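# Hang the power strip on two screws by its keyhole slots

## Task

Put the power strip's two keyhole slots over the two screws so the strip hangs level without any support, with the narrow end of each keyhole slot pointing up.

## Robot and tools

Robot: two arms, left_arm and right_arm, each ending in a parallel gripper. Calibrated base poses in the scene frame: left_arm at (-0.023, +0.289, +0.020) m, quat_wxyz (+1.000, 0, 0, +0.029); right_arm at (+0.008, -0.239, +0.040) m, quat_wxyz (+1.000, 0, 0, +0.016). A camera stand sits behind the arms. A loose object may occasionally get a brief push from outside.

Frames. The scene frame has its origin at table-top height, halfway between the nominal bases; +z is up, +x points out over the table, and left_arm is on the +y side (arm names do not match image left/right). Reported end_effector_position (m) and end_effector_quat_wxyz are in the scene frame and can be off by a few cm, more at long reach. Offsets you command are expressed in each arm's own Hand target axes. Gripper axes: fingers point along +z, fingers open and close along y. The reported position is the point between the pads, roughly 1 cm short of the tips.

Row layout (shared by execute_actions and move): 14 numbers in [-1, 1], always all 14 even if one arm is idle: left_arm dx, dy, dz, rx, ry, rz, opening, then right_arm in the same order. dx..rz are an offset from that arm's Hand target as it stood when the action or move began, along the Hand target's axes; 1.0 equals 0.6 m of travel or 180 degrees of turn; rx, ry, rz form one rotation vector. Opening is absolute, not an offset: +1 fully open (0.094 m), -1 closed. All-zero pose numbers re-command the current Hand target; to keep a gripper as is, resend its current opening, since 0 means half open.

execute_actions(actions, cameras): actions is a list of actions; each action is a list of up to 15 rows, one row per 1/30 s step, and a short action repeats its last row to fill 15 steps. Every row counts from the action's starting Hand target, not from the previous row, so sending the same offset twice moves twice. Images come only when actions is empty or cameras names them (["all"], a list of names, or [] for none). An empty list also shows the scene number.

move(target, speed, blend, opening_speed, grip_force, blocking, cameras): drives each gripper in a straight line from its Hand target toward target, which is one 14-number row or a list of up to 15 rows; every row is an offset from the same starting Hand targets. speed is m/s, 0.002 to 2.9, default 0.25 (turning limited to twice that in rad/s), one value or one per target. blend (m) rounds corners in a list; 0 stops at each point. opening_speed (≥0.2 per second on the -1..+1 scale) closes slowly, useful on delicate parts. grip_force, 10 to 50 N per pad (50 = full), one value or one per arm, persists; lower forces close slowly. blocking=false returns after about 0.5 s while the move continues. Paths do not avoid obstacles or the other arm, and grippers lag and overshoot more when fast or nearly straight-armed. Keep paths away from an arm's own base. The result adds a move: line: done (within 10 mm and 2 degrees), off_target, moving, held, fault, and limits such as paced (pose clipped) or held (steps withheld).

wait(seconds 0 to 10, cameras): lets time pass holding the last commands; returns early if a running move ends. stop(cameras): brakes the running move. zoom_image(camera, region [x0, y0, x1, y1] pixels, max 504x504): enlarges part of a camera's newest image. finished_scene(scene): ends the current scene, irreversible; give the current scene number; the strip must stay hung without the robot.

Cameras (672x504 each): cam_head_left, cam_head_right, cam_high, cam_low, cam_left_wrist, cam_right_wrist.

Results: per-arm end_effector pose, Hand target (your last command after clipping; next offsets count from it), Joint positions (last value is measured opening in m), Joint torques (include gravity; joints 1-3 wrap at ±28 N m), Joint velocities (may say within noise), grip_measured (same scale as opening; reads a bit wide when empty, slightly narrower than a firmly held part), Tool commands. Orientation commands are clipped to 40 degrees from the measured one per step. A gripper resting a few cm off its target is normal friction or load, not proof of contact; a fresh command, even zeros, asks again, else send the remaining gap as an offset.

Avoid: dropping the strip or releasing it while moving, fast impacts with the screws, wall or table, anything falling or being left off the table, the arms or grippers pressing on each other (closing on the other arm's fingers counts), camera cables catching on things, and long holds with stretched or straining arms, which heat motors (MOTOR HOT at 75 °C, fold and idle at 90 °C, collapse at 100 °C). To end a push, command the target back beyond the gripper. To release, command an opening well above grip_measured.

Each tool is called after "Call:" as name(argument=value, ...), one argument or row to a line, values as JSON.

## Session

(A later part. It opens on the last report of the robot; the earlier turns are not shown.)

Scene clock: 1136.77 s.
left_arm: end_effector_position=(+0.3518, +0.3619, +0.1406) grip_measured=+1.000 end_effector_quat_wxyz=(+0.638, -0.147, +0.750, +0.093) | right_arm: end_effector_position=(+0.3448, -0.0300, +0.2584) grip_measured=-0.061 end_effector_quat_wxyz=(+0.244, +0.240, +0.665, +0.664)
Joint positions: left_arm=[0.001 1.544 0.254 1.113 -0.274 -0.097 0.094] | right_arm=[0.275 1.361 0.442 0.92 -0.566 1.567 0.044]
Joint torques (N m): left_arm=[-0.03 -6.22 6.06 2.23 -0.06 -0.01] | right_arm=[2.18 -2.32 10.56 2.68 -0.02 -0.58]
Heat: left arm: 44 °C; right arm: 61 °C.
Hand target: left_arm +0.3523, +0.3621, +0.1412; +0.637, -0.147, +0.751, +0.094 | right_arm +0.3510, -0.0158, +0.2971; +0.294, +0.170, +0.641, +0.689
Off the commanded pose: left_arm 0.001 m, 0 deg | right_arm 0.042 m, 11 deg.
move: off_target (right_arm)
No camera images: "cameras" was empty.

Call:
move(
  target=[
    [0,0,0,0,0,0,1, 0.000,-0.008,-0.004,0.003,0,0.0,-0.15],
    [0,0,0,0,0,0,1, 0.00,-0.014,-0.006,0.003,0,0.0,-0.15],
  ],
  speed=0.02,
  cameras=[],
)

Scene clock: 1139.97 s.
left_arm: end_effector_position=(+0.3518, +0.3619, +0.1406) grip_measured=+1.000 end_effector_quat_wxyz=(+0.638, -0.147, +0.750, +0.093) | right_arm: end_effector_position=(+0.3450, -0.0300, +0.2585) grip_measured=-0.061 end_effector_quat_wxyz=(+0.243, +0.237, +0.664, +0.666)
Joint positions: left_arm=[0.001 1.544 0.254 1.113 -0.274 -0.097 0.094] | right_arm=[0.27 1.369 0.442 0.934 -0.577 1.568 0.044]
Joint torques (N m): left_arm=[-0.03 -6.22 6.06 2.24 -0.07 -0.01] | right_arm=[1.87 -1.76 9.43 2.69 0.02 -0.67]
Heat: left arm: 44 °C; right arm: 61 °C.
Hand target: left_arm +0.3523, +0.3621, +0.1412; +0.637, -0.147, +0.751, +0.094 | right_arm +0.3503, -0.0186, +0.2884; +0.293, +0.171, +0.644, +0.685
Off the commanded pose: left_arm 0.001 m, 0 deg | right_arm 0.032 m, 10 deg.
move: off_target (right_arm)
No camera images: "cameras" was empty.

Call:
move(
  target=[
    [0,0,0,0,0,0,1, 0.000,-0.010,-0.003,0.006,0,0.001,-0.15],
  ],
  speed=0.02,
  cameras=[],
)

Scene clock: 1145.47 s.
left_arm: end_effector_position=(+0.3518, +0.3619, +0.1406) grip_measured=+1.000 end_effector_quat_wxyz=(+0.638, -0.147, +0.750, +0.093) | right_arm: end_effector_position=(+0.3449, -0.0300, +0.2582) grip_measured=-0.061 end_effector_quat_wxyz=(+0.243, +0.237, +0.664, +0.666)
Joint positions: left_arm=[0.001 1.544 0.254 1.113 -0.274 -0.097 0.094] | right_arm=[0.27 1.369 0.441 0.935 -0.577 1.568 0.044]
Joint torques (N m): left_arm=[-0.03 -6.22 6.08 2.24 -0.06 -0.01] | right_arm=[1.59 -1.54 9.07 2.59 0 -0.72]
Heat: left arm: 44 °C; right arm: 60 °C.
Hand target: left_arm +0.3523, +0.3621, +0.1412; +0.637, -0.147, +0.751, +0.094 | right_arm +0.3503, -0.0200, +0.2823; +0.290, +0.175, +0.650, +0.680
Off the commanded pose: left_arm 0.001 m, 0 deg | right_arm 0.027 m, 9 deg.
move: off_target (right_arm)
No camera images: "cameras" was empty.

Call:
move(
  target=[
    [0,0,0,0,0,0,1, 0.000,-0.008,-0.003,0.003,0,0.001,-0.15],
    [0,0,0,0,0,0,1, 0.000,-0.014,-0.003,0.003,0,0.001,-0.15],
  ],
  speed=0.02,
  cameras=[],
)

Scene clock: 1149.37 s.
left_arm: end_effector_position=(+0.3518, +0.3619, +0.1406) grip_measured=+1.000 end_effector_quat_wxyz=(+0.638, -0.147, +0.750, +0.093) | right_arm: end_effector_position=(+0.3450, -0.0302, +0.2570) grip_measured=-0.061 end_effector_quat_wxyz=(+0.244, +0.229, +0.661, +0.672)
Joint positions: left_arm=[0.001 1.544 0.254 1.113 -0.274 -0.097 0.094] | right_arm=[0.263 1.396 0.432 0.99 -0.594 1.572 0.044]
Joint torques (N m): left_arm=[-0.03 -6.23 6.06 2.24 -0.06 -0.01] | right_arm=[1.61 -1.7 8.65 2.3 0.12 -0.77]
Heat: left arm: 44 °C; right arm: 60 °C.
Hand target: left_arm +0.3523, +0.3621, +0.1412; +0.637, -0.147, +0.751, +0.094 | right_arm +0.3506, -0.0216, +0.2739; +0.288, +0.178, +0.653, +0.677
Off the commanded pose: left_arm 0.001 m, 0 deg | right_arm 0.020 m, 8 deg.
move: off_target (right_arm)
No camera images: "cameras" was empty.

Call:
move(
  target=[
    [0,0,0,0,0,0,1, 0.000,-0.002,-0.003,0.010,0,0.001,-0.15],
  ],
  speed=0.02,
  cameras=["cam_head_left","cam_head_right"],
)

Call:
zoom_image(
  camera="cam_head_right",
  region=[300, 170, 372, 235],
)

Call:
zoom_image(
  camera="cam_head_right",
  region=[390, 85, 450, 139],
)

Call:
zoom_image(
  camera="cam_head_left",
  region=[310, 180, 370, 234],
)

Call:
zoom_image(
  camera="cam_head_left",
  region=[380, 100, 440, 154],
)

Scene clock: 1157.37 s.
left_arm: end_effector_position=(+0.3518, +0.3619, +0.1406) grip_measured=+1.000 end_effector_quat_wxyz=(+0.638, -0.147, +0.750, +0.093) | right_arm: end_effector_position=(+0.3452, -0.0303, +0.2548) grip_measured=-0.061 end_effector_quat_wxyz=(+0.248, +0.226, +0.665, +0.667)
Joint positions: left_arm=[0.001 1.544 0.254 1.113 -0.274 -0.097 0.094] | right_arm=[0.263 1.396 0.432 0.98 -0.592 1.55 0.044]
Joint torques (N m): left_arm=[-0.03 -6.22 6.06 2.24 -0.07 -0.01] | right_arm=[1.29 -3.73 9.06 1.84 0.08 -0.68]
Heat: left arm: 44 °C; right arm: 61 °C.
Hand target: left_arm +0.3523, +0.3621, +0.1412; +0.637, -0.147, +0.751, +0.094 | right_arm +0.3496, -0.0229, +0.2726; +0.284, +0.183, +0.664, +0.667
Off the commanded pose: left_arm 0.001 m, 0 deg | right_arm 0.020 m, 6 deg.
move: off_target (right_arm)
Images, in order (width x height): cam_head_left 672x504, cam_head_right 672x504.

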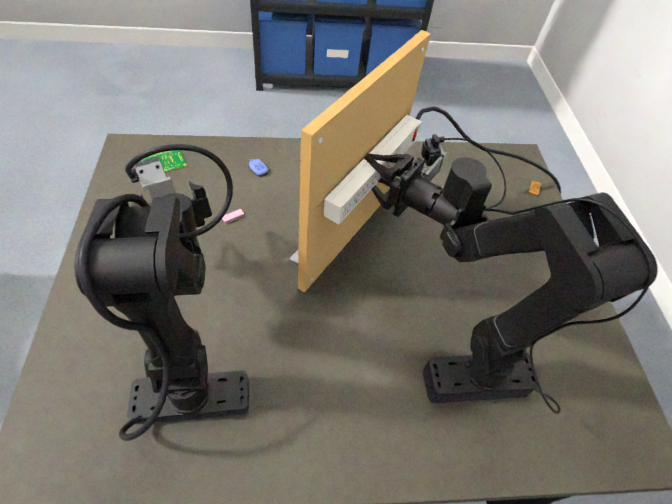

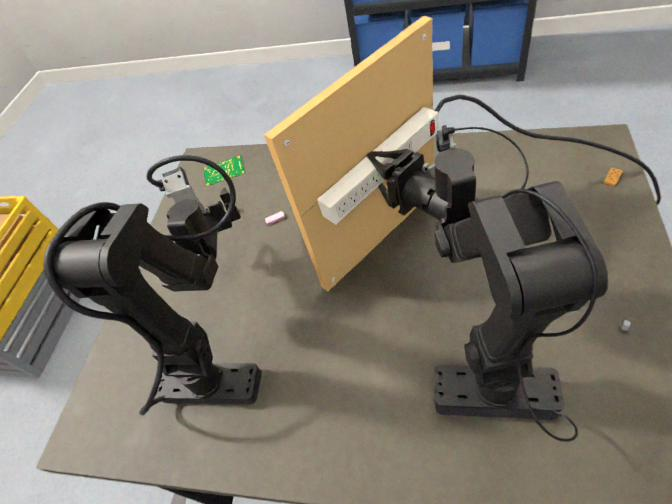

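Scaled by 7.000.

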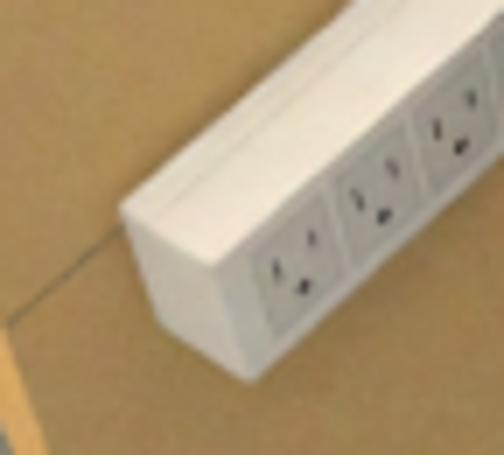

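Scaled by 8.400.

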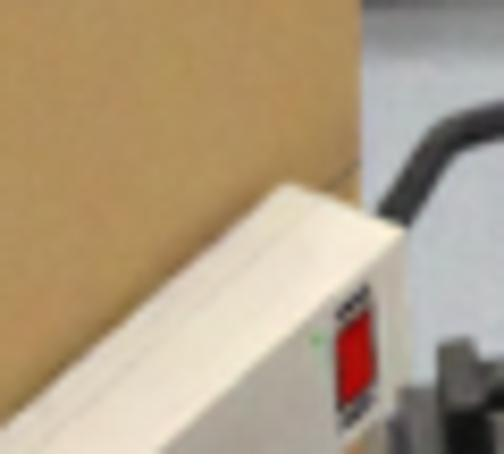

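Scaled by 8.400.

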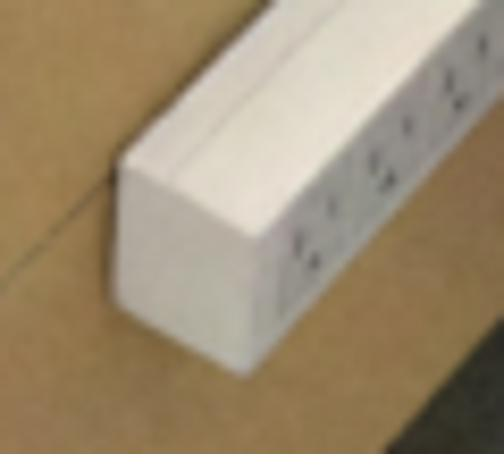

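Scaled by 8.400.

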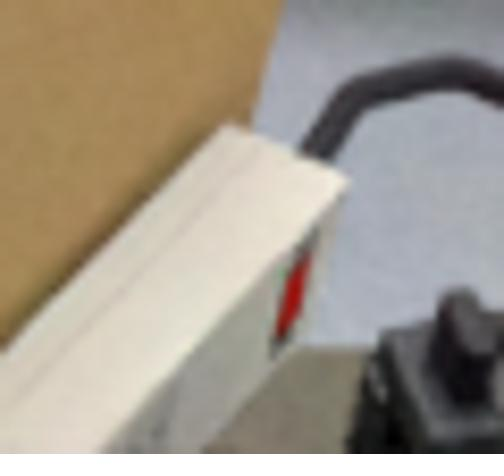

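Call:
move(
  target=[
    [0,0,0,0,0,0,1, 0.000,0.002,-0.008,0.000,-0.002,0.005,-0.15],
    [0,0,0,0,0,0,1, 0.003,0.003,-0.008,0.000,-0.004,0.009,-0.15],
  ],
  speed=0.02,
  cameras=[],
)

Scene clock: 1168.63 s.
left_arm: end_effector_position=(+0.3518, +0.3619, +0.1406) grip_measured=+1.000 end_effector_quat_wxyz=(+0.638, -0.147, +0.750, +0.093) | right_arm: end_effector_position=(+0.3454, -0.0305, +0.2546) grip_measured=-0.061 end_effector_quat_wxyz=(+0.249, +0.230, +0.665, +0.665)
Joint positions: left_arm=[0.001 1.544 0.254 1.113 -0.274 -0.097 0.094] | right_arm=[0.266 1.39 0.432 0.969 -0.582 1.551 0.044]
Joint torques (N m): left_arm=[-0.05 -6.23 6.06 2.24 -0.07 0] | right_arm=[1.4 -5.76 7.66 1.82 0.13 -0.48]
Heat: left arm: 44 °C; right arm: 62 °C.
Hand target: left_arm +0.3523, +0.3621, +0.1412; +0.637, -0.147, +0.751, +0.094 | right_arm +0.3450, -0.0254, +0.2739; +0.279, +0.196, +0.659, +0.670
Off the commanded pose: left_arm 0.001 m, 0 deg | right_arm 0.020 m, 5 deg.
move: off_target (right_arm)
No camera images: "cameras" was empty.

Call:
move(
  target=[
    [0,0,0,0,0,0,1, 0.004,0.002,-0.004,0.001,0,0.010,-0.15],
  ],
  speed=0.02,
  cameras=[],
)

Scene clock: 1172.20 s.
left_arm: end_effector_position=(+0.3518, +0.3619, +0.1406) grip_measured=+1.000 end_effector_quat_wxyz=(+0.638, -0.147, +0.750, +0.093) | right_arm: end_effector_position=(+0.3442, -0.0298, +0.2502) grip_measured=-0.061 end_effector_quat_wxyz=(+0.232, +0.248, +0.667, +0.663)
Joint positions: left_arm=[0.001 1.544 0.254 1.113 -0.274 -0.097 0.094] | right_arm=[0.273 1.377 0.432 0.929 -0.572 1.581 0.044]
Joint torques (N m): left_arm=[-0.05 -6.22 6.06 2.23 -0.07 -0.01] | right_arm=[1.2 -6.52 7.16 2.03 0.06 -0.47]
Heat: left arm: 44 °C; right arm: 62 °C.
Hand target: left_arm +0.3523, +0.3621, +0.1412; +0.637, -0.147, +0.751, +0.094 | right_arm +0.3416, -0.0259, +0.2746; +0.268, +0.208, +0.657, +0.673
Off the commanded pose: left_arm 0.001 m, 0 deg | right_arm 0.025 m, 6 deg.
move: off_target (right_arm)
No camera images: "cameras" was empty.

Call:
move(
  target=[
    [0,0,0,0,0,0,1, 0.002,0.006,-0.001,-0.005,0,-0.009,-0.15],
  ],
  speed=0.02,
  cameras=[],
)

Scene clock: 1176.63 s.
left_arm: end_effector_position=(+0.3518, +0.3619, +0.1406) grip_measured=+1.000 end_effector_quat_wxyz=(+0.638, -0.147, +0.750, +0.093) | right_arm: end_effector_position=(+0.3445, -0.0299, +0.2506) grip_measured=-0.061 end_effector_quat_wxyz=(+0.235, +0.247, +0.667, +0.662)
Joint positions: left_arm=[0.001 1.544 0.254 1.113 -0.274 -0.097 0.094] | right_arm=[0.274 1.377 0.432 0.931 -0.569 1.576 0.044]
Joint torques (N m): left_arm=[-0.03 -6.23 6.06 2.24 -0.06 -0.01] | right_arm=[1.36 -6.87 6.72 2.2 0.06 -0.61]
Heat: left arm: 44 °C; right arm: 62 °C.
Hand target: left_arm +0.3523, +0.3621, +0.1412; +0.637, -0.147, +0.751, +0.094 | right_arm +0.3400, -0.0255, +0.2781; +0.279, +0.196, +0.655, +0.675
Off the commanded pose: left_arm 0.001 m, 0 deg | right_arm 0.028 m, 8 deg.
move: off_target (right_arm)
No camera images: "cameras" was empty.

Call:
move(
  target=[
    [0,0,0,0,0,0,1, 0.002,0.008,-0.001,-0.007,0,-0.007,-0.15],
  ],
  speed=0.02,
  cameras=[],
)

Scene clock: 1179.60 s.
left_arm: end_effector_position=(+0.3518, +0.3619, +0.1406) grip_measured=+1.000 end_effector_quat_wxyz=(+0.638, -0.147, +0.750, +0.093) | right_arm: end_effector_position=(+0.3441, -0.0296, +0.2521) grip_measured=-0.061 end_effector_quat_wxyz=(+0.241, +0.242, +0.668, +0.661)
Joint positions: left_arm=[0.001 1.544 0.254 1.113 -0.274 -0.097 0.094] | right_arm=[0.276 1.373 0.432 0.93 -0.566 1.562 0.044]
Joint torques (N m): left_arm=[-0.03 -6.22 6.06 2.24 -0.06 -0.01] | right_arm=[1.48 -6.78 6.32 2.44 0.06 -0.52]
Heat: left arm: 44 °C; right arm: 61 °C.
Hand target: left_arm +0.3523, +0.3621, +0.1412; +0.637, -0.147, +0.751, +0.094 | right_arm +0.3380, -0.0251, +0.2827; +0.289, +0.186, +0.649, +0.679
Off the commanded pose: left_arm 0.001 m, 0 deg | right_arm 0.032 m, 9 deg.
move: off_target (right_arm)
No camera images: "cameras" was empty.

Call:
move(
  target=[
    [0,0,0,0,0,0,1, 0.002,0.007,0.004,-0.005,0,-0.002,-0.15],
  ],
  speed=0.02,
  cameras=[],
)

Scene clock: 1182.17 s.
left_arm: end_effector_position=(+0.3518, +0.3619, +0.1406) grip_measured=+1.000 end_effector_quat_wxyz=(+0.638, -0.147, +0.750, +0.093) | right_arm: end_effector_position=(+0.3446, -0.0297, +0.2524) grip_measured=-0.061 end_effector_quat_wxyz=(+0.243, +0.243, +0.667, +0.661)
Joint positions: left_arm=[0.001 1.544 0.254 1.113 -0.274 -0.097 0.094] | right_arm=[0.278 1.373 0.432 0.931 -0.56 1.562 0.044]
Joint torques (N m): left_arm=[-0.03 -6.23 6.06 2.23 -0.06 -0.01] | right_arm=[2.13 -6.52 6.61 2.6 0.07 -0.53]
Heat: left arm: 44 °C; right arm: 61 °C.
Hand target: left_arm +0.3523, +0.3621, +0.1412; +0.637, -0.147, +0.751, +0.094 | right_arm +0.3380, -0.0224, +0.2869; +0.292, +0.181, +0.644, +0.683
Off the commanded pose: left_arm 0.001 m, 0 deg | right_arm 0.036 m, 10 deg.
move: off_target (right_arm)
No camera images: "cameras" was empty.

Call:
move(
  target=[
    [0,0,0,0,0,0,1, 0.001,0.004,0.006,-0.003,0,0,-0.15],
    [0,0,0,0,0,0,1, 0.001,0.006,0.012,-0.003,0,0,-0.15],
  ],
  speed=0.02,
  cameras=[],
)

Scene clock: 1186.33 s.
left_arm: end_effector_position=(+0.3518, +0.3619, +0.1406) grip_measured=+1.000 end_effector_quat_wxyz=(+0.638, -0.147, +0.750, +0.093) | right_arm: end_effector_position=(+0.3446, -0.0294, +0.2526) grip_measured=-0.061 end_effector_quat_wxyz=(+0.246, +0.244, +0.666, +0.661)
Joint positions: left_arm=[0.001 1.544 0.254 1.113 -0.274 -0.097 0.094] | right_arm=[0.282 1.373 0.43 0.936 -0.55 1.562 0.044]
Joint torques (N m): left_arm=[-0.03 -6.23 6.06 2.23 -0.06 -0.01] | right_arm=[3.14 -5.3 8.25 2.63 0.14 -0.46]
Heat: left arm: 44 °C; right arm: 61 °C.
Hand target: left_arm +0.3523, +0.3621, +0.1412; +0.637, -0.147, +0.751, +0.094 | right_arm +0.3414, -0.0165, +0.2910; +0.293, +0.180, +0.641, +0.686
Off the commanded pose: left_arm 0.001 m, 0 deg | right_arm 0.041 m, 10 deg.
move: off_target (right_arm)
No camera images: "cameras" was empty.

Call:
move(
  target=[
    [0,0,0,0,0,0,1, 0.0,0.006,0.002,-0.002,0.005,0,-0.15],
  ],
  speed=0.02,
  cameras=[],
)

Scene clock: 1190.57 s.
left_arm: end_effector_position=(+0.3518, +0.3619, +0.1406) grip_measured=+1.000 end_effector_quat_wxyz=(+0.638, -0.147, +0.750, +0.093) | right_arm: end_effector_position=(+0.3445, -0.0293, +0.2526) grip_measured=-0.061 end_effector_quat_wxyz=(+0.245, +0.243, +0.666, +0.661)
Joint positions: left_arm=[0.001 1.544 0.254 1.113 -0.274 -0.097 0.094] | right_arm=[0.282 1.373 0.43 0.936 -0.551 1.562 0.044]
Joint torques (N m): left_arm=[-0.06 -6.22 6.06 2.24 -0.07 -0.01] | right_arm=[2.55 -5.37 9.03 2.59 -0.08 -0.44]
Heat: left arm: 44 °C; right arm: 60 °C.
Hand target: left_arm +0.3523, +0.3621, +0.1412; +0.637, -0.147, +0.751, +0.094 | right_arm +0.3416, -0.0156, +0.2947; +0.289, +0.174, +0.641, +0.689
Off the commanded pose: left_arm 0.001 m, 0 deg | right_arm 0.044 m, 10 deg.
move: off_target (right_arm)
No camera images: "cameras" was empty.

Call:
move(
  target=[
    [0,0,0,0,0,0,1, -0.002,0.004,-0.016,-0.000,0.0,0,-0.15],
    [0,0,0,0,0,0,1, -0.002,0.010,-0.016,-0.003,0.0,0,-0.15],
  ],
  speed=0.03,
  cameras=[],
)

Scene clock: 1198.30 s.
left_arm: end_effector_position=(+0.3518, +0.3619, +0.1406) grip_measured=+1.000 end_effector_quat_wxyz=(+0.638, -0.147, +0.750, +0.093) | right_arm: end_effector_position=(+0.3434, -0.0298, +0.2529) grip_measured=-0.061 end_effector_quat_wxyz=(+0.244, +0.244, +0.668, +0.659)
Joint positions: left_arm=[0.001 1.544 0.254 1.113 -0.274 -0.097 0.094] | right_arm=[0.282 1.361 0.43 0.918 -0.552 1.56 0.044]
Joint torques (N m): left_arm=[-0.03 -6.23 6.06 2.24 -0.06 0] | right_arm=[0.81 -7.64 7.72 2.67 -0.34 -0.37]
Heat: left arm: 44 °C; right arm: 59 °C.
Hand target: left_arm +0.3523, +0.3621, +0.1412; +0.637, -0.147, +0.751, +0.094 | right_arm +0.3356, -0.0240, +0.2997; +0.289, +0.172, +0.638, +0.692
Off the commanded pose: left_arm 0.001 m, 0 deg | right_arm 0.048 m, 11 deg.
move: off_target (right_arm)
No camera images: "cameras" was empty.

Call:
move(
  target=[
    [0,0,0,0,0,0,1, -0.001,0.004,0.003,-0.005,0.0,0,-0.15],
    [0,0,0,0,0,0,1, -0.002,0.005,0.012,-0.005,0.001,0,-0.15],
  ],
  speed=0.02,
  cameras=[],
)

Scene clock: 1202.80 s.
left_arm: end_effector_position=(+0.3518, +0.3619, +0.1406) grip_measured=+1.000 end_effector_quat_wxyz=(+0.638, -0.147, +0.750, +0.093) | right_arm: end_effector_position=(+0.3434, -0.0298, +0.2531) grip_measured=-0.061 end_effector_quat_wxyz=(+0.245, +0.244, +0.667, +0.660)
Joint positions: left_arm=[0.001 1.544 0.254 1.113 -0.274 -0.097 0.094] | right_arm=[0.282 1.361 0.43 0.919 -0.552 1.56 0.044]
Joint torques (N m): left_arm=[-0.03 -6.22 6.06 2.23 -0.06 0] | right_arm=[1.47 -5.65 9.21 2.85 -0.3 -0.29]
Heat: left arm: 44 °C; right arm: 59 °C.
Hand target: left_arm +0.3523, +0.3621, +0.1412; +0.637, -0.147, +0.751, +0.094 | right_arm +0.3404, -0.0191, +0.3038; +0.290, +0.169, +0.633, +0.698
Off the commanded pose: left_arm 0.001 m, 0 deg | right_arm 0.052 m, 12 deg.
move: off_target (right_arm)
No camera images: "cameras" was empty.

Call:
move(
  target=[
    [0,0,0,0,0,0,1, -0.001,0.000,0.010,-0.000,0.0,0,-0.15],
  ],
  speed=0.02,
  cameras=[],
)

Scene clock: 1207.00 s.
left_arm: end_effector_position=(+0.3518, +0.3619, +0.1406) grip_measured=+1.000 end_effector_quat_wxyz=(+0.638, -0.147, +0.750, +0.093) | right_arm: end_effector_position=(+0.3434, -0.0295, +0.2532) grip_measured=-0.061 end_effector_quat_wxyz=(+0.245, +0.244, +0.667, +0.660)
Joint positions: left_arm=[0.001 1.544 0.254 1.113 -0.274 -0.097 0.094] | right_arm=[0.284 1.361 0.43 0.92 -0.549 1.56 0.044]
Joint torques (N m): left_arm=[-0.05 -6.22 6.06 2.23 -0.06 0] | right_arm=[2.14 -4.41 10.44 2.84 -0.21 -0.32]
Heat: left arm: 44 °C; right arm: 59 °C.
Hand target: left_arm +0.3523, +0.3621, +0.1412; +0.637, -0.147, +0.751, +0.094 | right_arm +0.3445, -0.0148, +0.3047; +0.290, +0.169, +0.633, +0.698
Off the commanded pose: left_arm 0.001 m, 0 deg | right_arm 0.054 m, 12 deg.
move: off_target (right_arm)
No camera images: "cameras" was empty.

Call:
move(
  target=[
    [0,0,0,0,0,0,1, -0.001,0.002,0.002,-0.000,0.004,-0.004,-0.15],
  ],
  speed=0.02,
  cameras=[],
)

Scene clock: 1213.77 s.
left_arm: end_effector_position=(+0.3518, +0.3619, +0.1406) grip_measured=+1.000 end_effector_quat_wxyz=(+0.638, -0.147, +0.750, +0.093) | right_arm: end_effector_position=(+0.3433, -0.0295, +0.2532) grip_measured=-0.061 end_effector_quat_wxyz=(+0.245, +0.244, +0.667, +0.660)
Joint positions: left_arm=[0.001 1.544 0.254 1.113 -0.274 -0.097 0.094] | right_arm=[0.284 1.361 0.43 0.92 -0.55 1.56 0.044]
Joint torques (N m): left_arm=[-0.03 -6.22 6.06 2.23 -0.06 -0.01] | right_arm=[1.62 -4.22 11.17 2.76 -0.41 -0.43]
Heat: left arm: 44 °C; right arm: 59 °C.
Hand target: left_arm +0.3523, +0.3621, +0.1412; +0.637, -0.147, +0.751, +0.094 | right_arm +0.3454, -0.0143, +0.3061; +0.290, +0.161, +0.636, +0.697
Off the commanded pose: left_arm 0.001 m, 0 deg | right_arm 0.055 m, 12 deg.
move: off_target (right_arm)
No camera images: "cameras" was empty.

Call:
move(
  target=[
    [0,0,0,0,0,0,1, -0.002,0.001,0.003,-0.000,0.004,-0.004,-0.15],
  ],
  speed=0.02,
  cameras=[],
)

Scene clock: 1216.73 s.
left_arm: end_effector_position=(+0.3518, +0.3619, +0.1406) grip_measured=+1.000 end_effector_quat_wxyz=(+0.638, -0.147, +0.750, +0.093) | right_arm: end_effector_position=(+0.3434, -0.0291, +0.2539) grip_measured=-0.061 end_effector_quat_wxyz=(+0.247, +0.239, +0.669, +0.659)
Joint positions: left_arm=[0.001 1.544 0.254 1.113 -0.274 -0.097 0.094] | right_arm=[0.282 1.361 0.434 0.916 -0.555 1.55 0.044]
Joint torques (N m): left_arm=[-0.05 -6.23 6.06 2.23 -0.06 -0.01] | right_arm=[1.16 -3.67 11.88 2.72 -0.54 -0.5]
Heat: left arm: 44 °C; right arm: 60 °C.
Hand target: left_arm +0.3523, +0.3621, +0.1412; +0.637, -0.147, +0.751, +0.094 | right_arm +0.3473, -0.0136, +0.3072; +0.291, +0.152, +0.639, +0.696
Off the commanded pose: left_arm 0.001 m, 0 deg | right_arm 0.056 m, 12 deg.
move: off_target (right_arm)
No camera images: "cameras" was empty.

Call:
move(
  target=[
    [0,0,0,0,0,0,1, -0.000,0.00,0.002,-0.000,0.001,0.006,-0.15],
  ],
  speed=0.02,
  cameras=[],
)

Scene clock: 1224.47 s.
left_arm: end_effector_position=(+0.3518, +0.3619, +0.1406) grip_measured=+1.000 end_effector_quat_wxyz=(+0.638, -0.147, +0.750, +0.093) | right_arm: end_effector_position=(+0.3435, -0.0289, +0.2536) grip_measured=-0.061 end_effector_quat_wxyz=(+0.244, +0.241, +0.670, +0.659)
Joint positions: left_arm=[0.001 1.544 0.254 1.113 -0.274 -0.097 0.094] | right_arm=[0.281 1.361 0.436 0.91 -0.559 1.553 0.044]
Joint torques (N m): left_arm=[-0.02 -6.22 6.06 2.24 -0.07 -0.01] | right_arm=[1.21 -3.33 12.01 2.8 -0.53 -0.32]
Heat: left arm: 44 °C; right arm: 64 °C.
Hand target: left_arm +0.3523, +0.3621, +0.1412; +0.637, -0.147, +0.751, +0.094 | right_arm +0.3480, -0.0126, +0.3073; +0.283, +0.157, +0.638, +0.699
Off the commanded pose: left_arm 0.001 m, 0 deg | right_arm 0.056 m, 12 deg.
move: off_target (right_arm)
No camera images: "cameras" was empty.

Call:
move(
  target=[
    [0,0,0,0,0,0,1, -0.001,-0.004,0.001,-0.006,0.001,0.000,-0.15],
  ],
  speed=0.02,
  cameras=[],
)

Scene clock: 1230.10 s.
left_arm: end_effector_position=(+0.3518, +0.3619, +0.1406) grip_measured=+1.000 end_effector_quat_wxyz=(+0.638, -0.147, +0.750, +0.093) | right_arm: end_effector_position=(+0.3441, -0.0285, +0.2533) grip_measured=-0.061 end_effector_quat_wxyz=(+0.238, +0.234, +0.668, +0.666)
Joint positions: left_arm=[0.001 1.544 0.254 1.113 -0.274 -0.097 0.094] | right_arm=[0.27 1.386 0.436 0.948 -0.588 1.564 0.044]
Joint torques (N m): left_arm=[-0.02 -6.22 6.06 2.23 -0.06 -0.01] | right_arm=[1.85 -2.8 11.4 2.96 -0.33 -0.31]
Heat: left arm: 44 °C; right arm: 64 °C.
Hand target: left_arm +0.3523, +0.3621, +0.1412; +0.637, -0.147, +0.751, +0.094 | right_arm +0.3492, -0.0123, +0.3051; +0.284, +0.153, +0.632, +0.705
Off the commanded pose: left_arm 0.001 m, 0 deg | right_arm 0.055 m, 12 deg.
move: off_target (right_arm)
No camera images: "cameras" was empty.

Call:
move(
  target=[
    [0,0,0,0,0,0,1, -0.001,0.000,0.003,0,-0.006,0.000,-0.15],
  ],
  speed=0.02,
  cameras=[],
)

Scene clock: 1234.03 s.
left_arm: end_effector_position=(+0.3518, +0.3619, +0.1406) grip_measured=+1.000 end_effector_quat_wxyz=(+0.638, -0.147, +0.750, +0.093) | right_arm: end_effector_position=(+0.3442, -0.0286, +0.2533) grip_measured=-0.061 end_effector_quat_wxyz=(+0.238, +0.235, +0.667, +0.665)
Joint positions: left_arm=[0.001 1.544 0.254 1.113 -0.274 -0.097 0.094] | right_arm=[0.27 1.386 0.436 0.949 -0.587 1.565 0.044]
Joint torques (N m): left_arm=[-0.05 -6.22 6.06 2.23 -0.07 -0.01] | right_arm=[2.77 -2.99 11.32 2.97 0.02 -0.28]
Heat: left arm: 44 °C; right arm: 64 °C.
Hand target: left_arm +0.3523, +0.3621, +0.1412; +0.637, -0.147, +0.751, +0.094 | right_arm +0.3507, -0.0113, +0.3055; +0.290, +0.160, +0.629, +0.704
Off the commanded pose: left_arm 0.001 m, 0 deg | right_arm 0.055 m, 12 deg.
move: off_target (right_arm)
No camera images: "cameras" was empty.

Call:
move(
  target=[
    [0,0,0,0,0,0,1, -0.010,0.000,0.000,0,-0.002,0.000,-0.15],
  ],
  speed=0.02,
  cameras=[],
)

Scene clock: 1237.47 s.
left_arm: end_effector_position=(+0.3518, +0.3619, +0.1406) grip_measured=+1.000 end_effector_quat_wxyz=(+0.638, -0.147, +0.750, +0.093) | right_arm: end_effector_position=(+0.3442, -0.0286, +0.2533) grip_measured=-0.061 end_effector_quat_wxyz=(+0.238, +0.235, +0.667, +0.666)
Joint positions: left_arm=[0.001 1.544 0.254 1.113 -0.274 -0.097 0.094] | right_arm=[0.27 1.386 0.436 0.949 -0.587 1.565 0.044]
Joint torques (N m): left_arm=[-0.03 -6.22 6.06 2.23 -0.06 -0.01] | right_arm=[1.58 -2.45 12.11 2.96 -0.07 -0.28]
Heat: left arm: 44 °C; right arm: 64 °C.
Hand target: left_arm +0.3523, +0.3621, +0.1412; +0.637, -0.147, +0.751, +0.094 | right_arm +0.3554, -0.0149, +0.3063; +0.291, +0.162, +0.628, +0.703
Off the commanded pose: left_arm 0.001 m, 0 deg | right_arm 0.056 m, 12 deg.
move: off_target (right_arm)
No camera images: "cameras" was empty.

Call:
wait(
  seconds=0,
  cameras=["cam_head_left","cam_head_right"],
)

Call:
zoom_image(
  camera="cam_head_right",
  region=[300, 170, 372, 235],
)

Call:
zoom_image(
  camera="cam_head_right",
  region=[390, 85, 450, 139],
)

Call:
zoom_image(
  camera="cam_head_left",
  region=[310, 180, 370, 234],
)

Call:
zoom_image(
  camera="cam_head_left",
  region=[380, 100, 440, 154],
)

Scene clock: 1242.00 s.
left_arm: end_effector_position=(+0.3518, +0.3619, +0.1406) grip_measured=+1.000 end_effector_quat_wxyz=(+0.638, -0.147, +0.750, +0.093) | right_arm: end_effector_position=(+0.3442, -0.0286, +0.2533) grip_measured=-0.061 end_effector_quat_wxyz=(+0.238, +0.235, +0.667, +0.666)
Joint positions: left_arm=[0.001 1.544 0.254 1.113 -0.274 -0.097 0.094] | right_arm=[0.27 1.386 0.436 0.949 -0.587 1.565 0.044]
Joint torques (N m): left_arm=[-0.03 -6.22 6.06 2.23 -0.06 -0.01] | right_arm=[1.55 -2.45 12.01 2.96 -0.08 -0.27]
Heat: left arm: 44 °C; right arm: 64 °C.
Hand target: left_arm +0.3523, +0.3621, +0.1412; +0.637, -0.147, +0.751, +0.094 | right_arm +0.3554, -0.0149, +0.3063; +0.291, +0.162, +0.628, +0.703
Tool commands: left_gripper/opening=+1.0 right_gripper/opening=-0.15
Off the commanded pose: left_arm 0.001 m, 0 deg | right_arm 0.056 m, 12 deg.
Images, in order (width x height): cam_head_left 672x504, cam_head_right 672x504.

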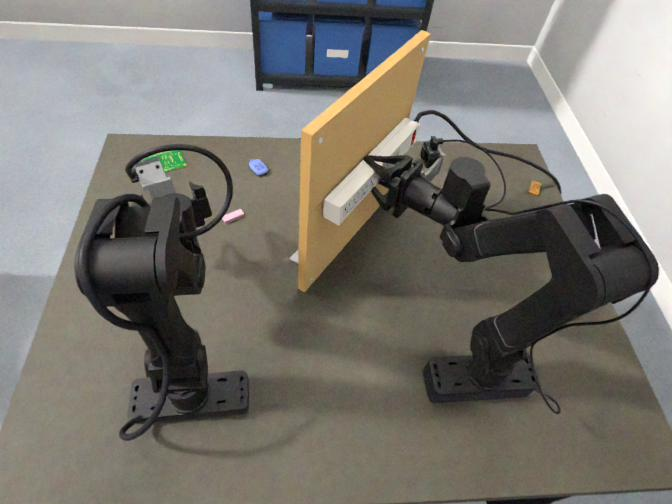

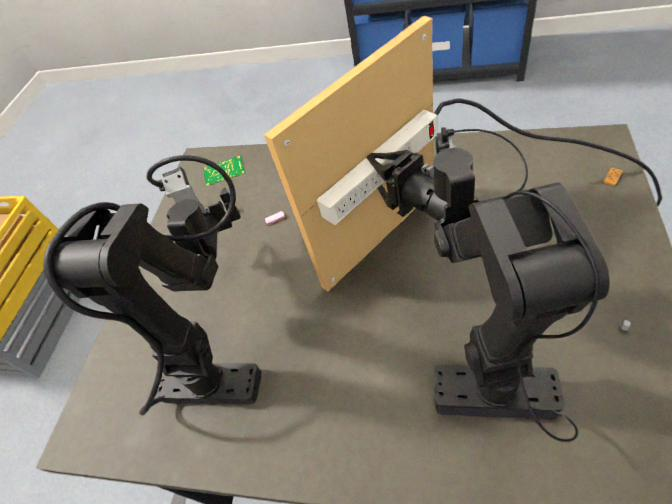

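Scaled by 7.000.

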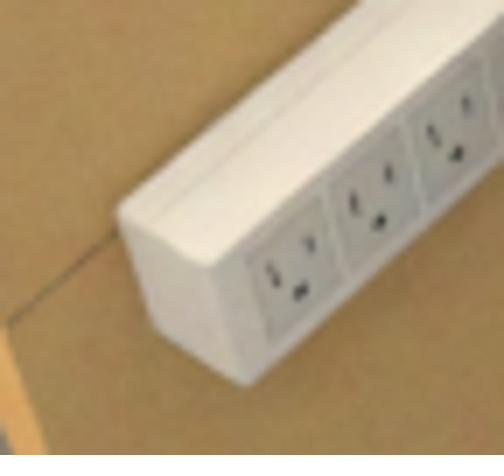

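Scaled by 8.400.

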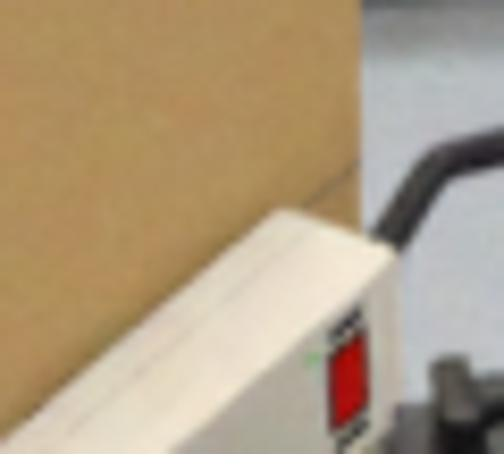

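Scaled by 8.400.

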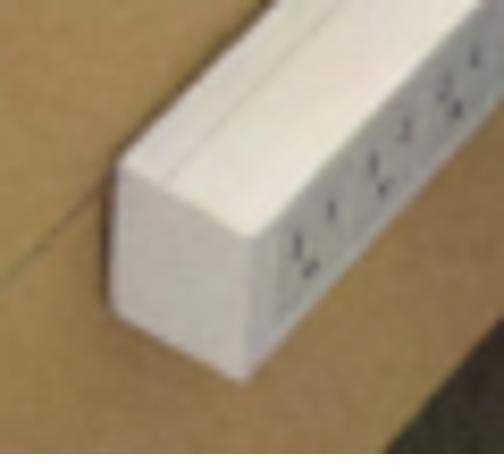

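Scaled by 8.400.

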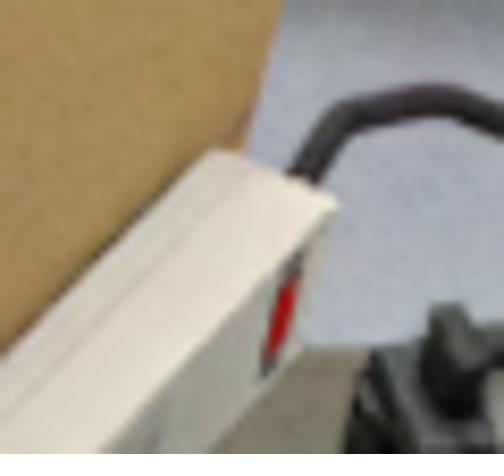

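Call:
move(
  target=[
    [0,0,0,0,0,0,1, 0.003,-0.004,0.000,0,-0.010,-0.001,-0.15],
  ],
  speed=0.02,
  cameras=[],
)

Scene clock: 1251.50 s.
left_arm: end_effector_position=(+0.3518, +0.3619, +0.1406) grip_measured=+1.000 end_effector_quat_wxyz=(+0.638, -0.147, +0.750, +0.093) | right_arm: end_effector_position=(+0.3450, -0.0290, +0.2535) grip_measured=-0.061 end_effector_quat_wxyz=(+0.240, +0.237, +0.666, +0.665)
Joint positions: left_arm=[0.001 1.544 0.254 1.113 -0.274 -0.097 0.094] | right_arm=[0.271 1.386 0.436 0.95 -0.58 1.565 0.044]
Joint torques (N m): left_arm=[-0.05 -6.23 6.06 2.24 -0.07 -0.01] | right_arm=[3.38 -2.88 10.71 3.06 0.45 -0.3]
Heat: left arm: 44 °C; right arm: 64 °C.
Hand target: left_arm +0.3523, +0.3621, +0.1412; +0.637, -0.147, +0.751, +0.094 | right_arm +0.3546, -0.0138, +0.3037; +0.302, +0.172, +0.624, +0.700
Off the commanded pose: left_arm 0.001 m, 0 deg | right_arm 0.053 m, 12 deg.
move: off_target (right_arm)
No camera images: "cameras" was empty.

Call:
move(
  target=[
    [0,0,0,0,0,0,1, -0.008,0.000,0.002,0,-0.004,0.000,-0.15],
  ],
  speed=0.02,
  cameras=[],
)

Scene clock: 1254.63 s.
left_arm: end_effector_position=(+0.3518, +0.3619, +0.1406) grip_measured=+1.000 end_effector_quat_wxyz=(+0.638, -0.147, +0.750, +0.093) | right_arm: end_effector_position=(+0.3450, -0.0291, +0.2534) grip_measured=-0.061 end_effector_quat_wxyz=(+0.241, +0.237, +0.666, +0.665)
Joint positions: left_arm=[0.001 1.544 0.254 1.113 -0.274 -0.097 0.094] | right_arm=[0.272 1.386 0.435 0.951 -0.579 1.566 0.044]
Joint velocities: left_arm=[-0.002 -0.046 -0.012 -0.007 0.022 0.081 0] | right_arm=[within noise]
Joint torques (N m): left_arm=[-0.05 -6.23 6.06 2.24 -0.06 -0.01] | right_arm=[2.89 -2.43 11.37 3.05 0.53 -0.28]
Heat: left arm: 44 °C; right arm: 65 °C.
Hand target: left_arm +0.3523, +0.3621, +0.1412; +0.637, -0.147, +0.751, +0.094 | right_arm +0.3589, -0.0159, +0.3045; +0.306, +0.177, +0.622, +0.699
Off the commanded pose: left_arm 0.001 m, 0 deg | right_arm 0.055 m, 12 deg.
move: off_target (right_arm)
No camera images: "cameras" was empty.

Call:
move(
  target=[
    [0,0,0,0,0,0,1, -0.004,-0.010,0.002,0.003,0.003,0.000,-0.15],
    [0,0,0,0,0,0,1, -0.004,-0.018,0.002,0.004,0.003,0.000,-0.15],
  ],
  speed=0.02,
  cameras=[],
)

Scene clock: 1260.13 s.
left_arm: end_effector_position=(+0.3518, +0.3619, +0.1406) grip_measured=+1.000 end_effector_quat_wxyz=(+0.638, -0.147, +0.750, +0.093) | right_arm: end_effector_position=(+0.3452, -0.0287, +0.2531) grip_measured=-0.061 end_effector_quat_wxyz=(+0.235, +0.227, +0.664, +0.673)
Joint positions: left_arm=[0.001 1.544 0.254 1.113 -0.274 -0.097 0.094] | right_arm=[0.258 1.417 0.435 1.002 -0.616 1.575 0.044]
Joint torques (N m): left_arm=[-0.03 -6.22 6.06 2.24 -0.07 0] | right_arm=[2.96 -1.4 11.73 2.78 0.7 -0.43]
Heat: left arm: 44 °C; right arm: 65 °C.
Hand target: left_arm +0.3523, +0.3621, +0.1412; +0.637, -0.147, +0.751, +0.094 | right_arm +0.3637, -0.0161, +0.2946; +0.302, +0.175, +0.627, +0.696
Off the commanded pose: left_arm 0.001 m, 0 deg | right_arm 0.047 m, 11 deg.
move: off_target (right_arm)
No camera images: "cameras" was empty.

Call:
wait(
  seconds=0,
  cameras=["cam_head_left","cam_head_right"],
)

Call:
zoom_image(
  camera="cam_head_right",
  region=[300, 170, 372, 235],
)

Call:
zoom_image(
  camera="cam_head_right",
  region=[390, 85, 450, 139],
)

Call:
zoom_image(
  camera="cam_head_left",
  region=[310, 180, 370, 234],
)

Call:
zoom_image(
  camera="cam_head_left",
  region=[380, 100, 440, 154],
)

Scene clock: 1269.97 s.
left_arm: end_effector_position=(+0.3518, +0.3619, +0.1406) grip_measured=+1.000 end_effector_quat_wxyz=(+0.638, -0.147, +0.750, +0.093) | right_arm: end_effector_position=(+0.3453, -0.0287, +0.2529) grip_measured=-0.061 end_effector_quat_wxyz=(+0.235, +0.227, +0.664, +0.673)
Joint positions: left_arm=[0.001 1.544 0.254 1.113 -0.274 -0.097 0.094] | right_arm=[0.258 1.417 0.435 1.002 -0.616 1.575 0.044]
Joint torques (N m): left_arm=[-0.03 -6.22 6.06 2.24 -0.07 -0.01] | right_arm=[2.93 -1.4 11.73 2.78 0.71 -0.41]
Heat: left arm: 44 °C; right arm: 64 °C.
Hand target: left_arm +0.3523, +0.3621, +0.1412; +0.637, -0.147, +0.751, +0.094 | right_arm +0.3638, -0.0161, +0.2944; +0.302, +0.175, +0.628, +0.696
Tool commands: left_gripper/opening=+1.0 right_gripper/opening=-0.15
Off the commanded pose: left_arm 0.001 m, 0 deg | right_arm 0.047 m, 11 deg.
Images, in order (width x height): cam_head_left 672x504, cam_head_right 672x504.

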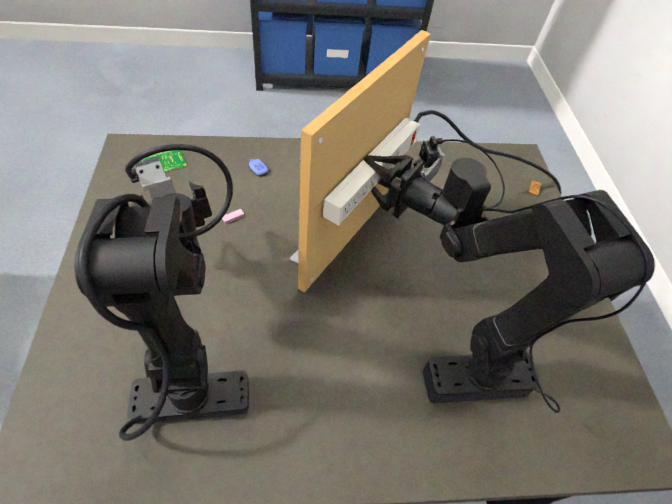

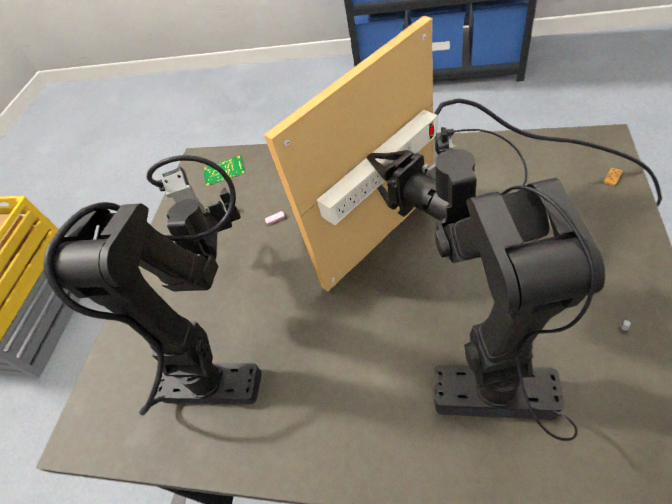

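Scaled by 7.000.

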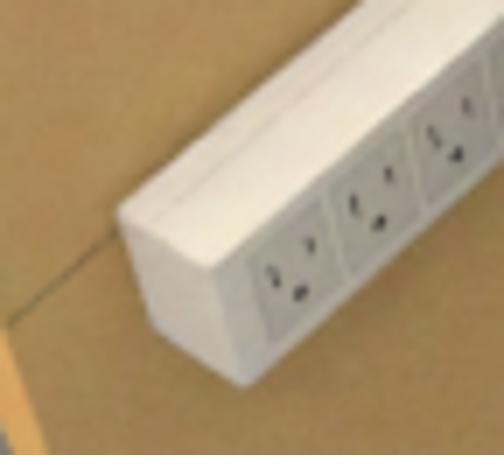

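Scaled by 8.400.

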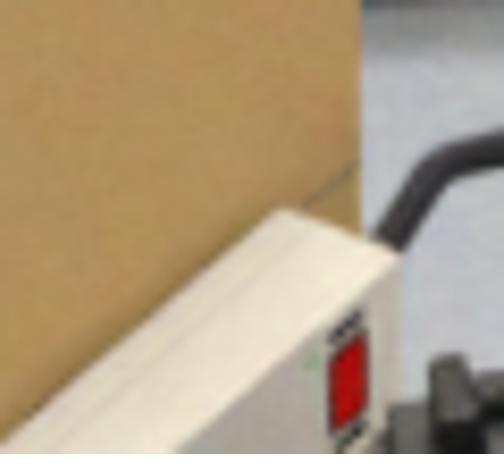

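Scaled by 8.400.

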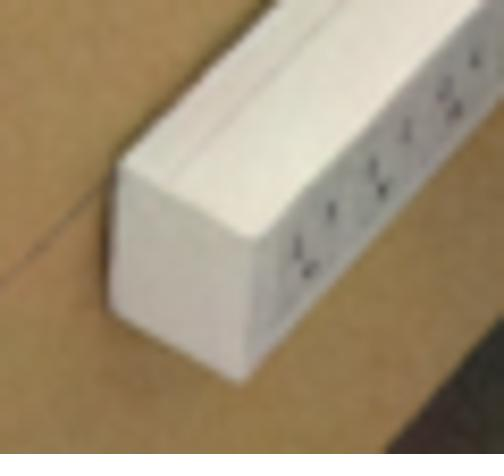

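Scaled by 8.400.

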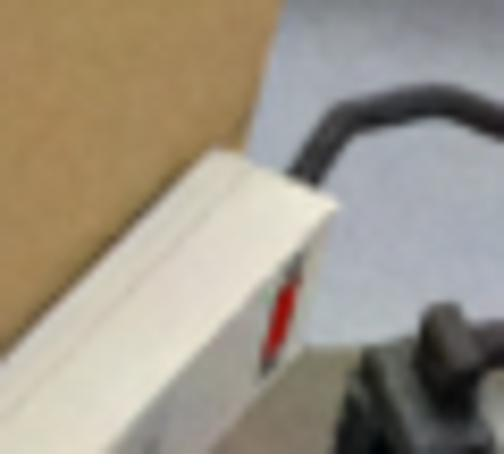

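Call:
wait(
  seconds=0,
  cameras=["cam_high","cam_low","cam_left_wrist","cam_right_wrist"],
)

Scene clock: 1275.77 s.
left_arm: end_effector_position=(+0.3518, +0.3619, +0.1406) grip_measured=+1.000 end_effector_quat_wxyz=(+0.638, -0.147, +0.750, +0.093) | right_arm: end_effector_position=(+0.3453, -0.0287, +0.2529) grip_measured=-0.061 end_effector_quat_wxyz=(+0.235, +0.227, +0.664, +0.673)
Joint positions: left_arm=[0.001 1.544 0.254 1.113 -0.274 -0.097 0.094] | right_arm=[0.258 1.417 0.435 1.002 -0.616 1.575 0.044]
Joint torques (N m): left_arm=[-0.03 -6.23 6.06 2.23 -0.06 -0.01] | right_arm=[2.96 -1.4 11.71 2.77 0.71 -0.42]
Heat: left arm: 44 °C; right arm: 64 °C.
Hand target: left_arm +0.3523, +0.3621, +0.1412; +0.637, -0.147, +0.751, +0.094 | right_arm +0.3638, -0.0161, +0.2944; +0.302, +0.175, +0.628, +0.696
Tool commands: left_gripper/opening=+1.0 right_gripper/opening=-0.15
Off the commanded pose: left_arm 0.001 m, 0 deg | right_arm 0.047 m, 11 deg.
Images, in order (width x height): cam_high 672x504, cam_low 672x504, cam_left_wrist 672x504, cam_right_wrist 672x504.

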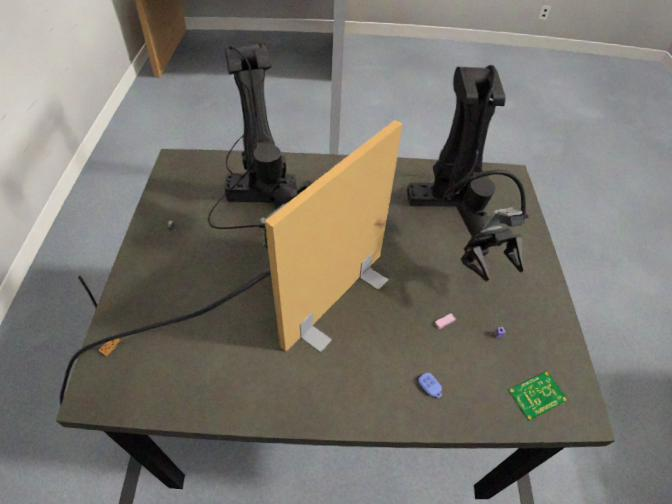

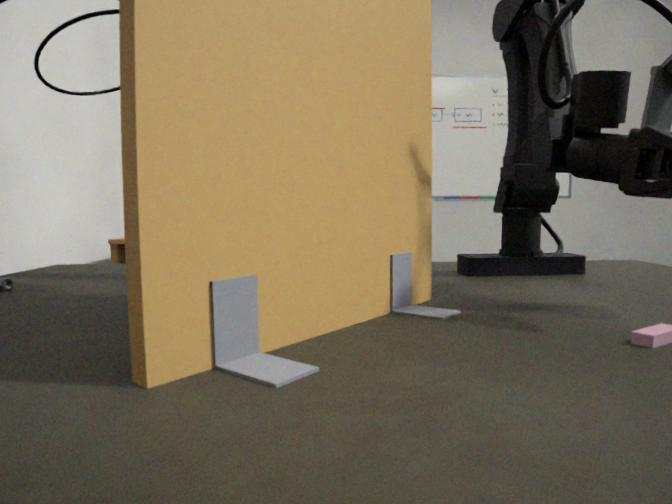

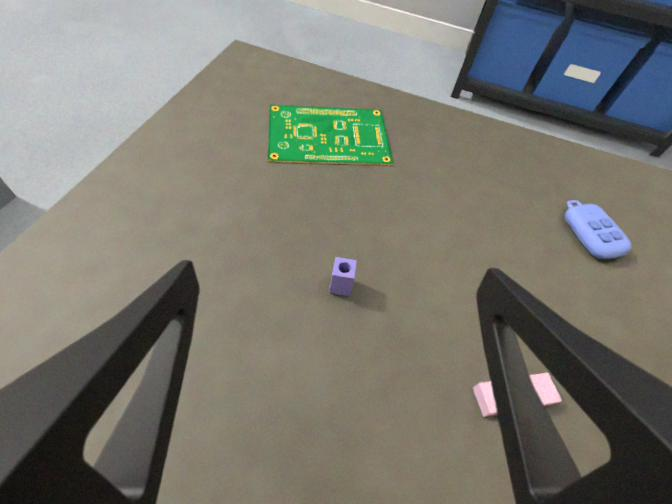

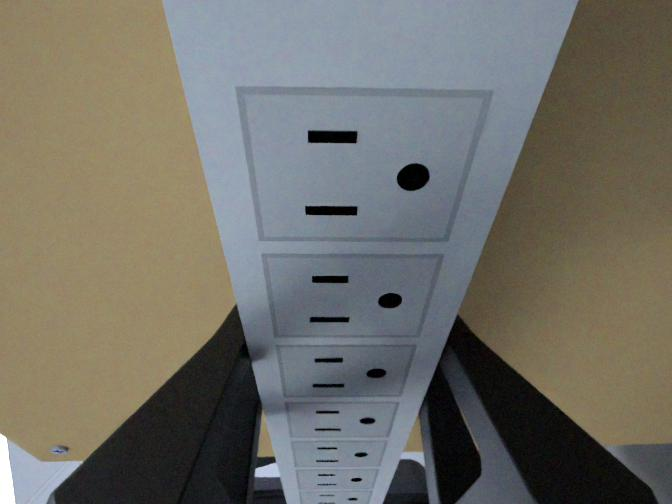

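Call:
move(
  target=[
    [-0.1969,-0.0092,-0.0342,0,0,0,-0.9, 0,0.005,-0.02,0,0,0,-0.15],
    [-0.2813,-0.2293,-0.4517,0.3155,0.1336,0.1446,-0.9, 0,0.010,-0.035,0,0,0,-0.15],
  ],
  speed=0.2,
  blend=[0.03, 0],
  cameras=["cam_left_wrist","cam_head_left","cam_head_right"],
)

Scene clock: 1318.00 s.
left_arm: end_effector_position=(+0.1762, +0.1614, +0.3550) grip_measured=-0.898 end_effector_quat_wxyz=(+0.431, +0.312, +0.831, -0.165) | right_arm: end_effector_position=(+0.3448, -0.0294, +0.2524) grip_measured=-0.061 end_effector_quat_wxyz=(+0.235, +0.227, +0.664, +0.673)
Joint positions: left_arm=[-0.396 0.852 1.32 -1.116 0.315 0.224 0.005] | right_arm=[0.255 1.417 0.431 1.006 -0.619 1.576 0.044]
Joint torques (N m): left_arm=[-0.66 -0.05 9.09 1.86 0.11 0.06] | right_arm=[-0.03 -6.76 8.03 2.68 0.29 -0.37]
Heat: left arm: 43 °C; right arm: 66 °C.
Hand target: left_arm +0.1715, +0.1611, +0.3598; +0.432, +0.318, +0.828, -0.166 | right_arm +0.3495, -0.0324, +0.2971; +0.302, +0.175, +0.628, +0.696
Off the commanded pose: left_arm 0.007 m, 1 deg | right_arm 0.045 m, 11 deg.
move: off_target (right_arm)
Images, in order (width x height): cam_head_left 672x504, cam_head_right 672x504, cam_left_wrist 672x504.

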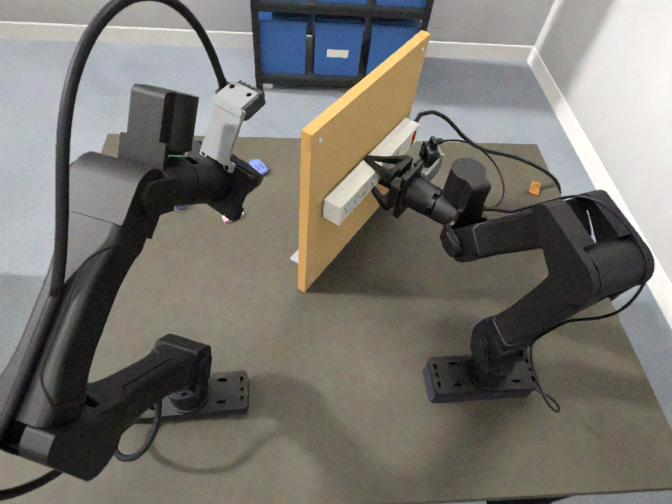

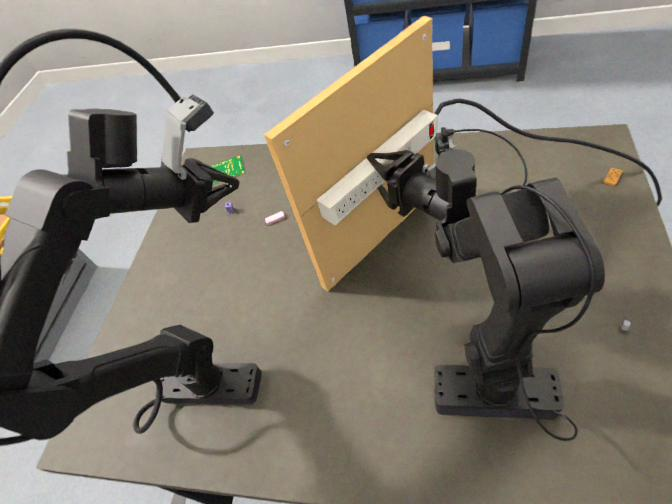

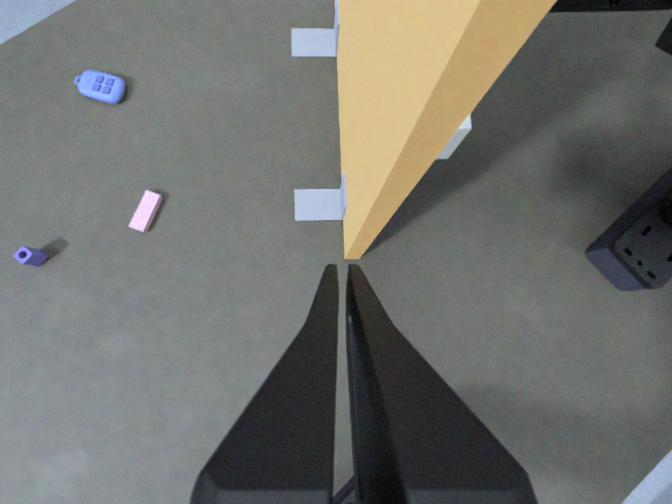

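Call:
move(
  target=[
    [0.0848,-0.0825,0.1108,0,-0.15,0,-0.9, 0,0.0,0,0,0,0,-0.15],
  ],
  speed=0.12,
  cameras=["cam_left_wrist","cam_head_left","cam_head_right"],
)

Scene clock: 1352.93 s.
left_arm: end_effector_position=(+0.1573, +0.1073, +0.2795) grip_measured=-0.898 end_effector_quat_wxyz=(+0.608, +0.277, +0.707, -0.231) | right_arm: end_effector_position=(+0.3448, -0.0294, +0.2524) grip_measured=-0.061 end_effector_quat_wxyz=(+0.235, +0.227, +0.664, +0.673)
Joint positions: left_arm=[-0.981 0.36 0.473 -0.271 -0.184 -0.019 0.005] | right_arm=[0.255 1.417 0.431 1.006 -0.619 1.576 0.044]
Joint torques (N m): left_arm=[-0.66 0.68 7.19 2.55 -0.15 -0.1] | right_arm=[-0.01 -6.72 8.05 2.67 0.3 -0.37]
Heat: left arm: 42 °C; right arm: 64 °C.
Hand target: left_arm +0.1572, +0.1073, +0.2800; +0.613, +0.271, +0.704, -0.235 | right_arm +0.3495, -0.0324, +0.2971; +0.302, +0.175, +0.628, +0.696
Off the commanded pose: left_arm 0.001 m, 1 deg | right_arm 0.045 m, 11 deg.
move: off_target (right_arm)
Images, in order (width x height): cam_head_left 672x504, cam_head_right 672x504, cam_left_wrist 672x504.

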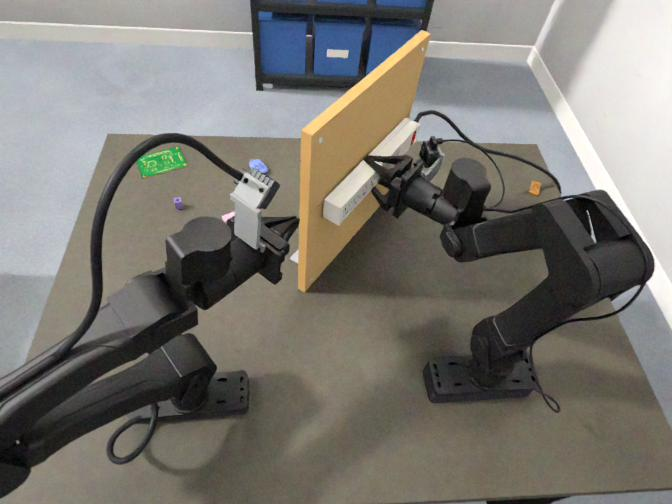

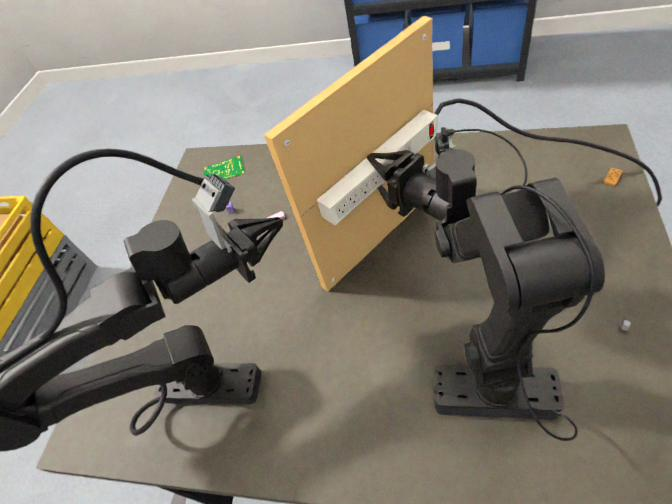

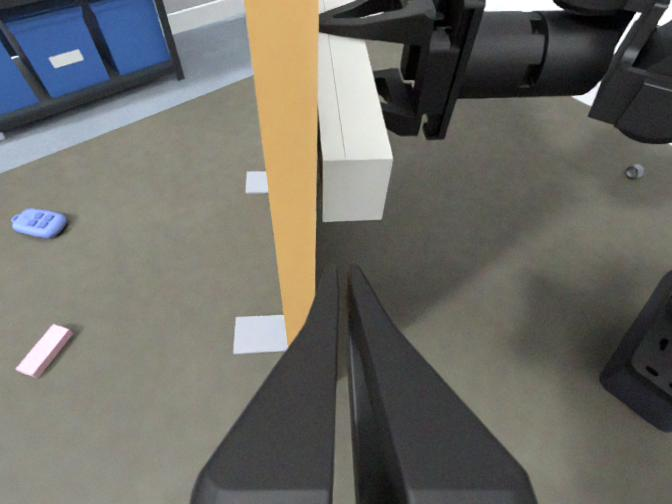

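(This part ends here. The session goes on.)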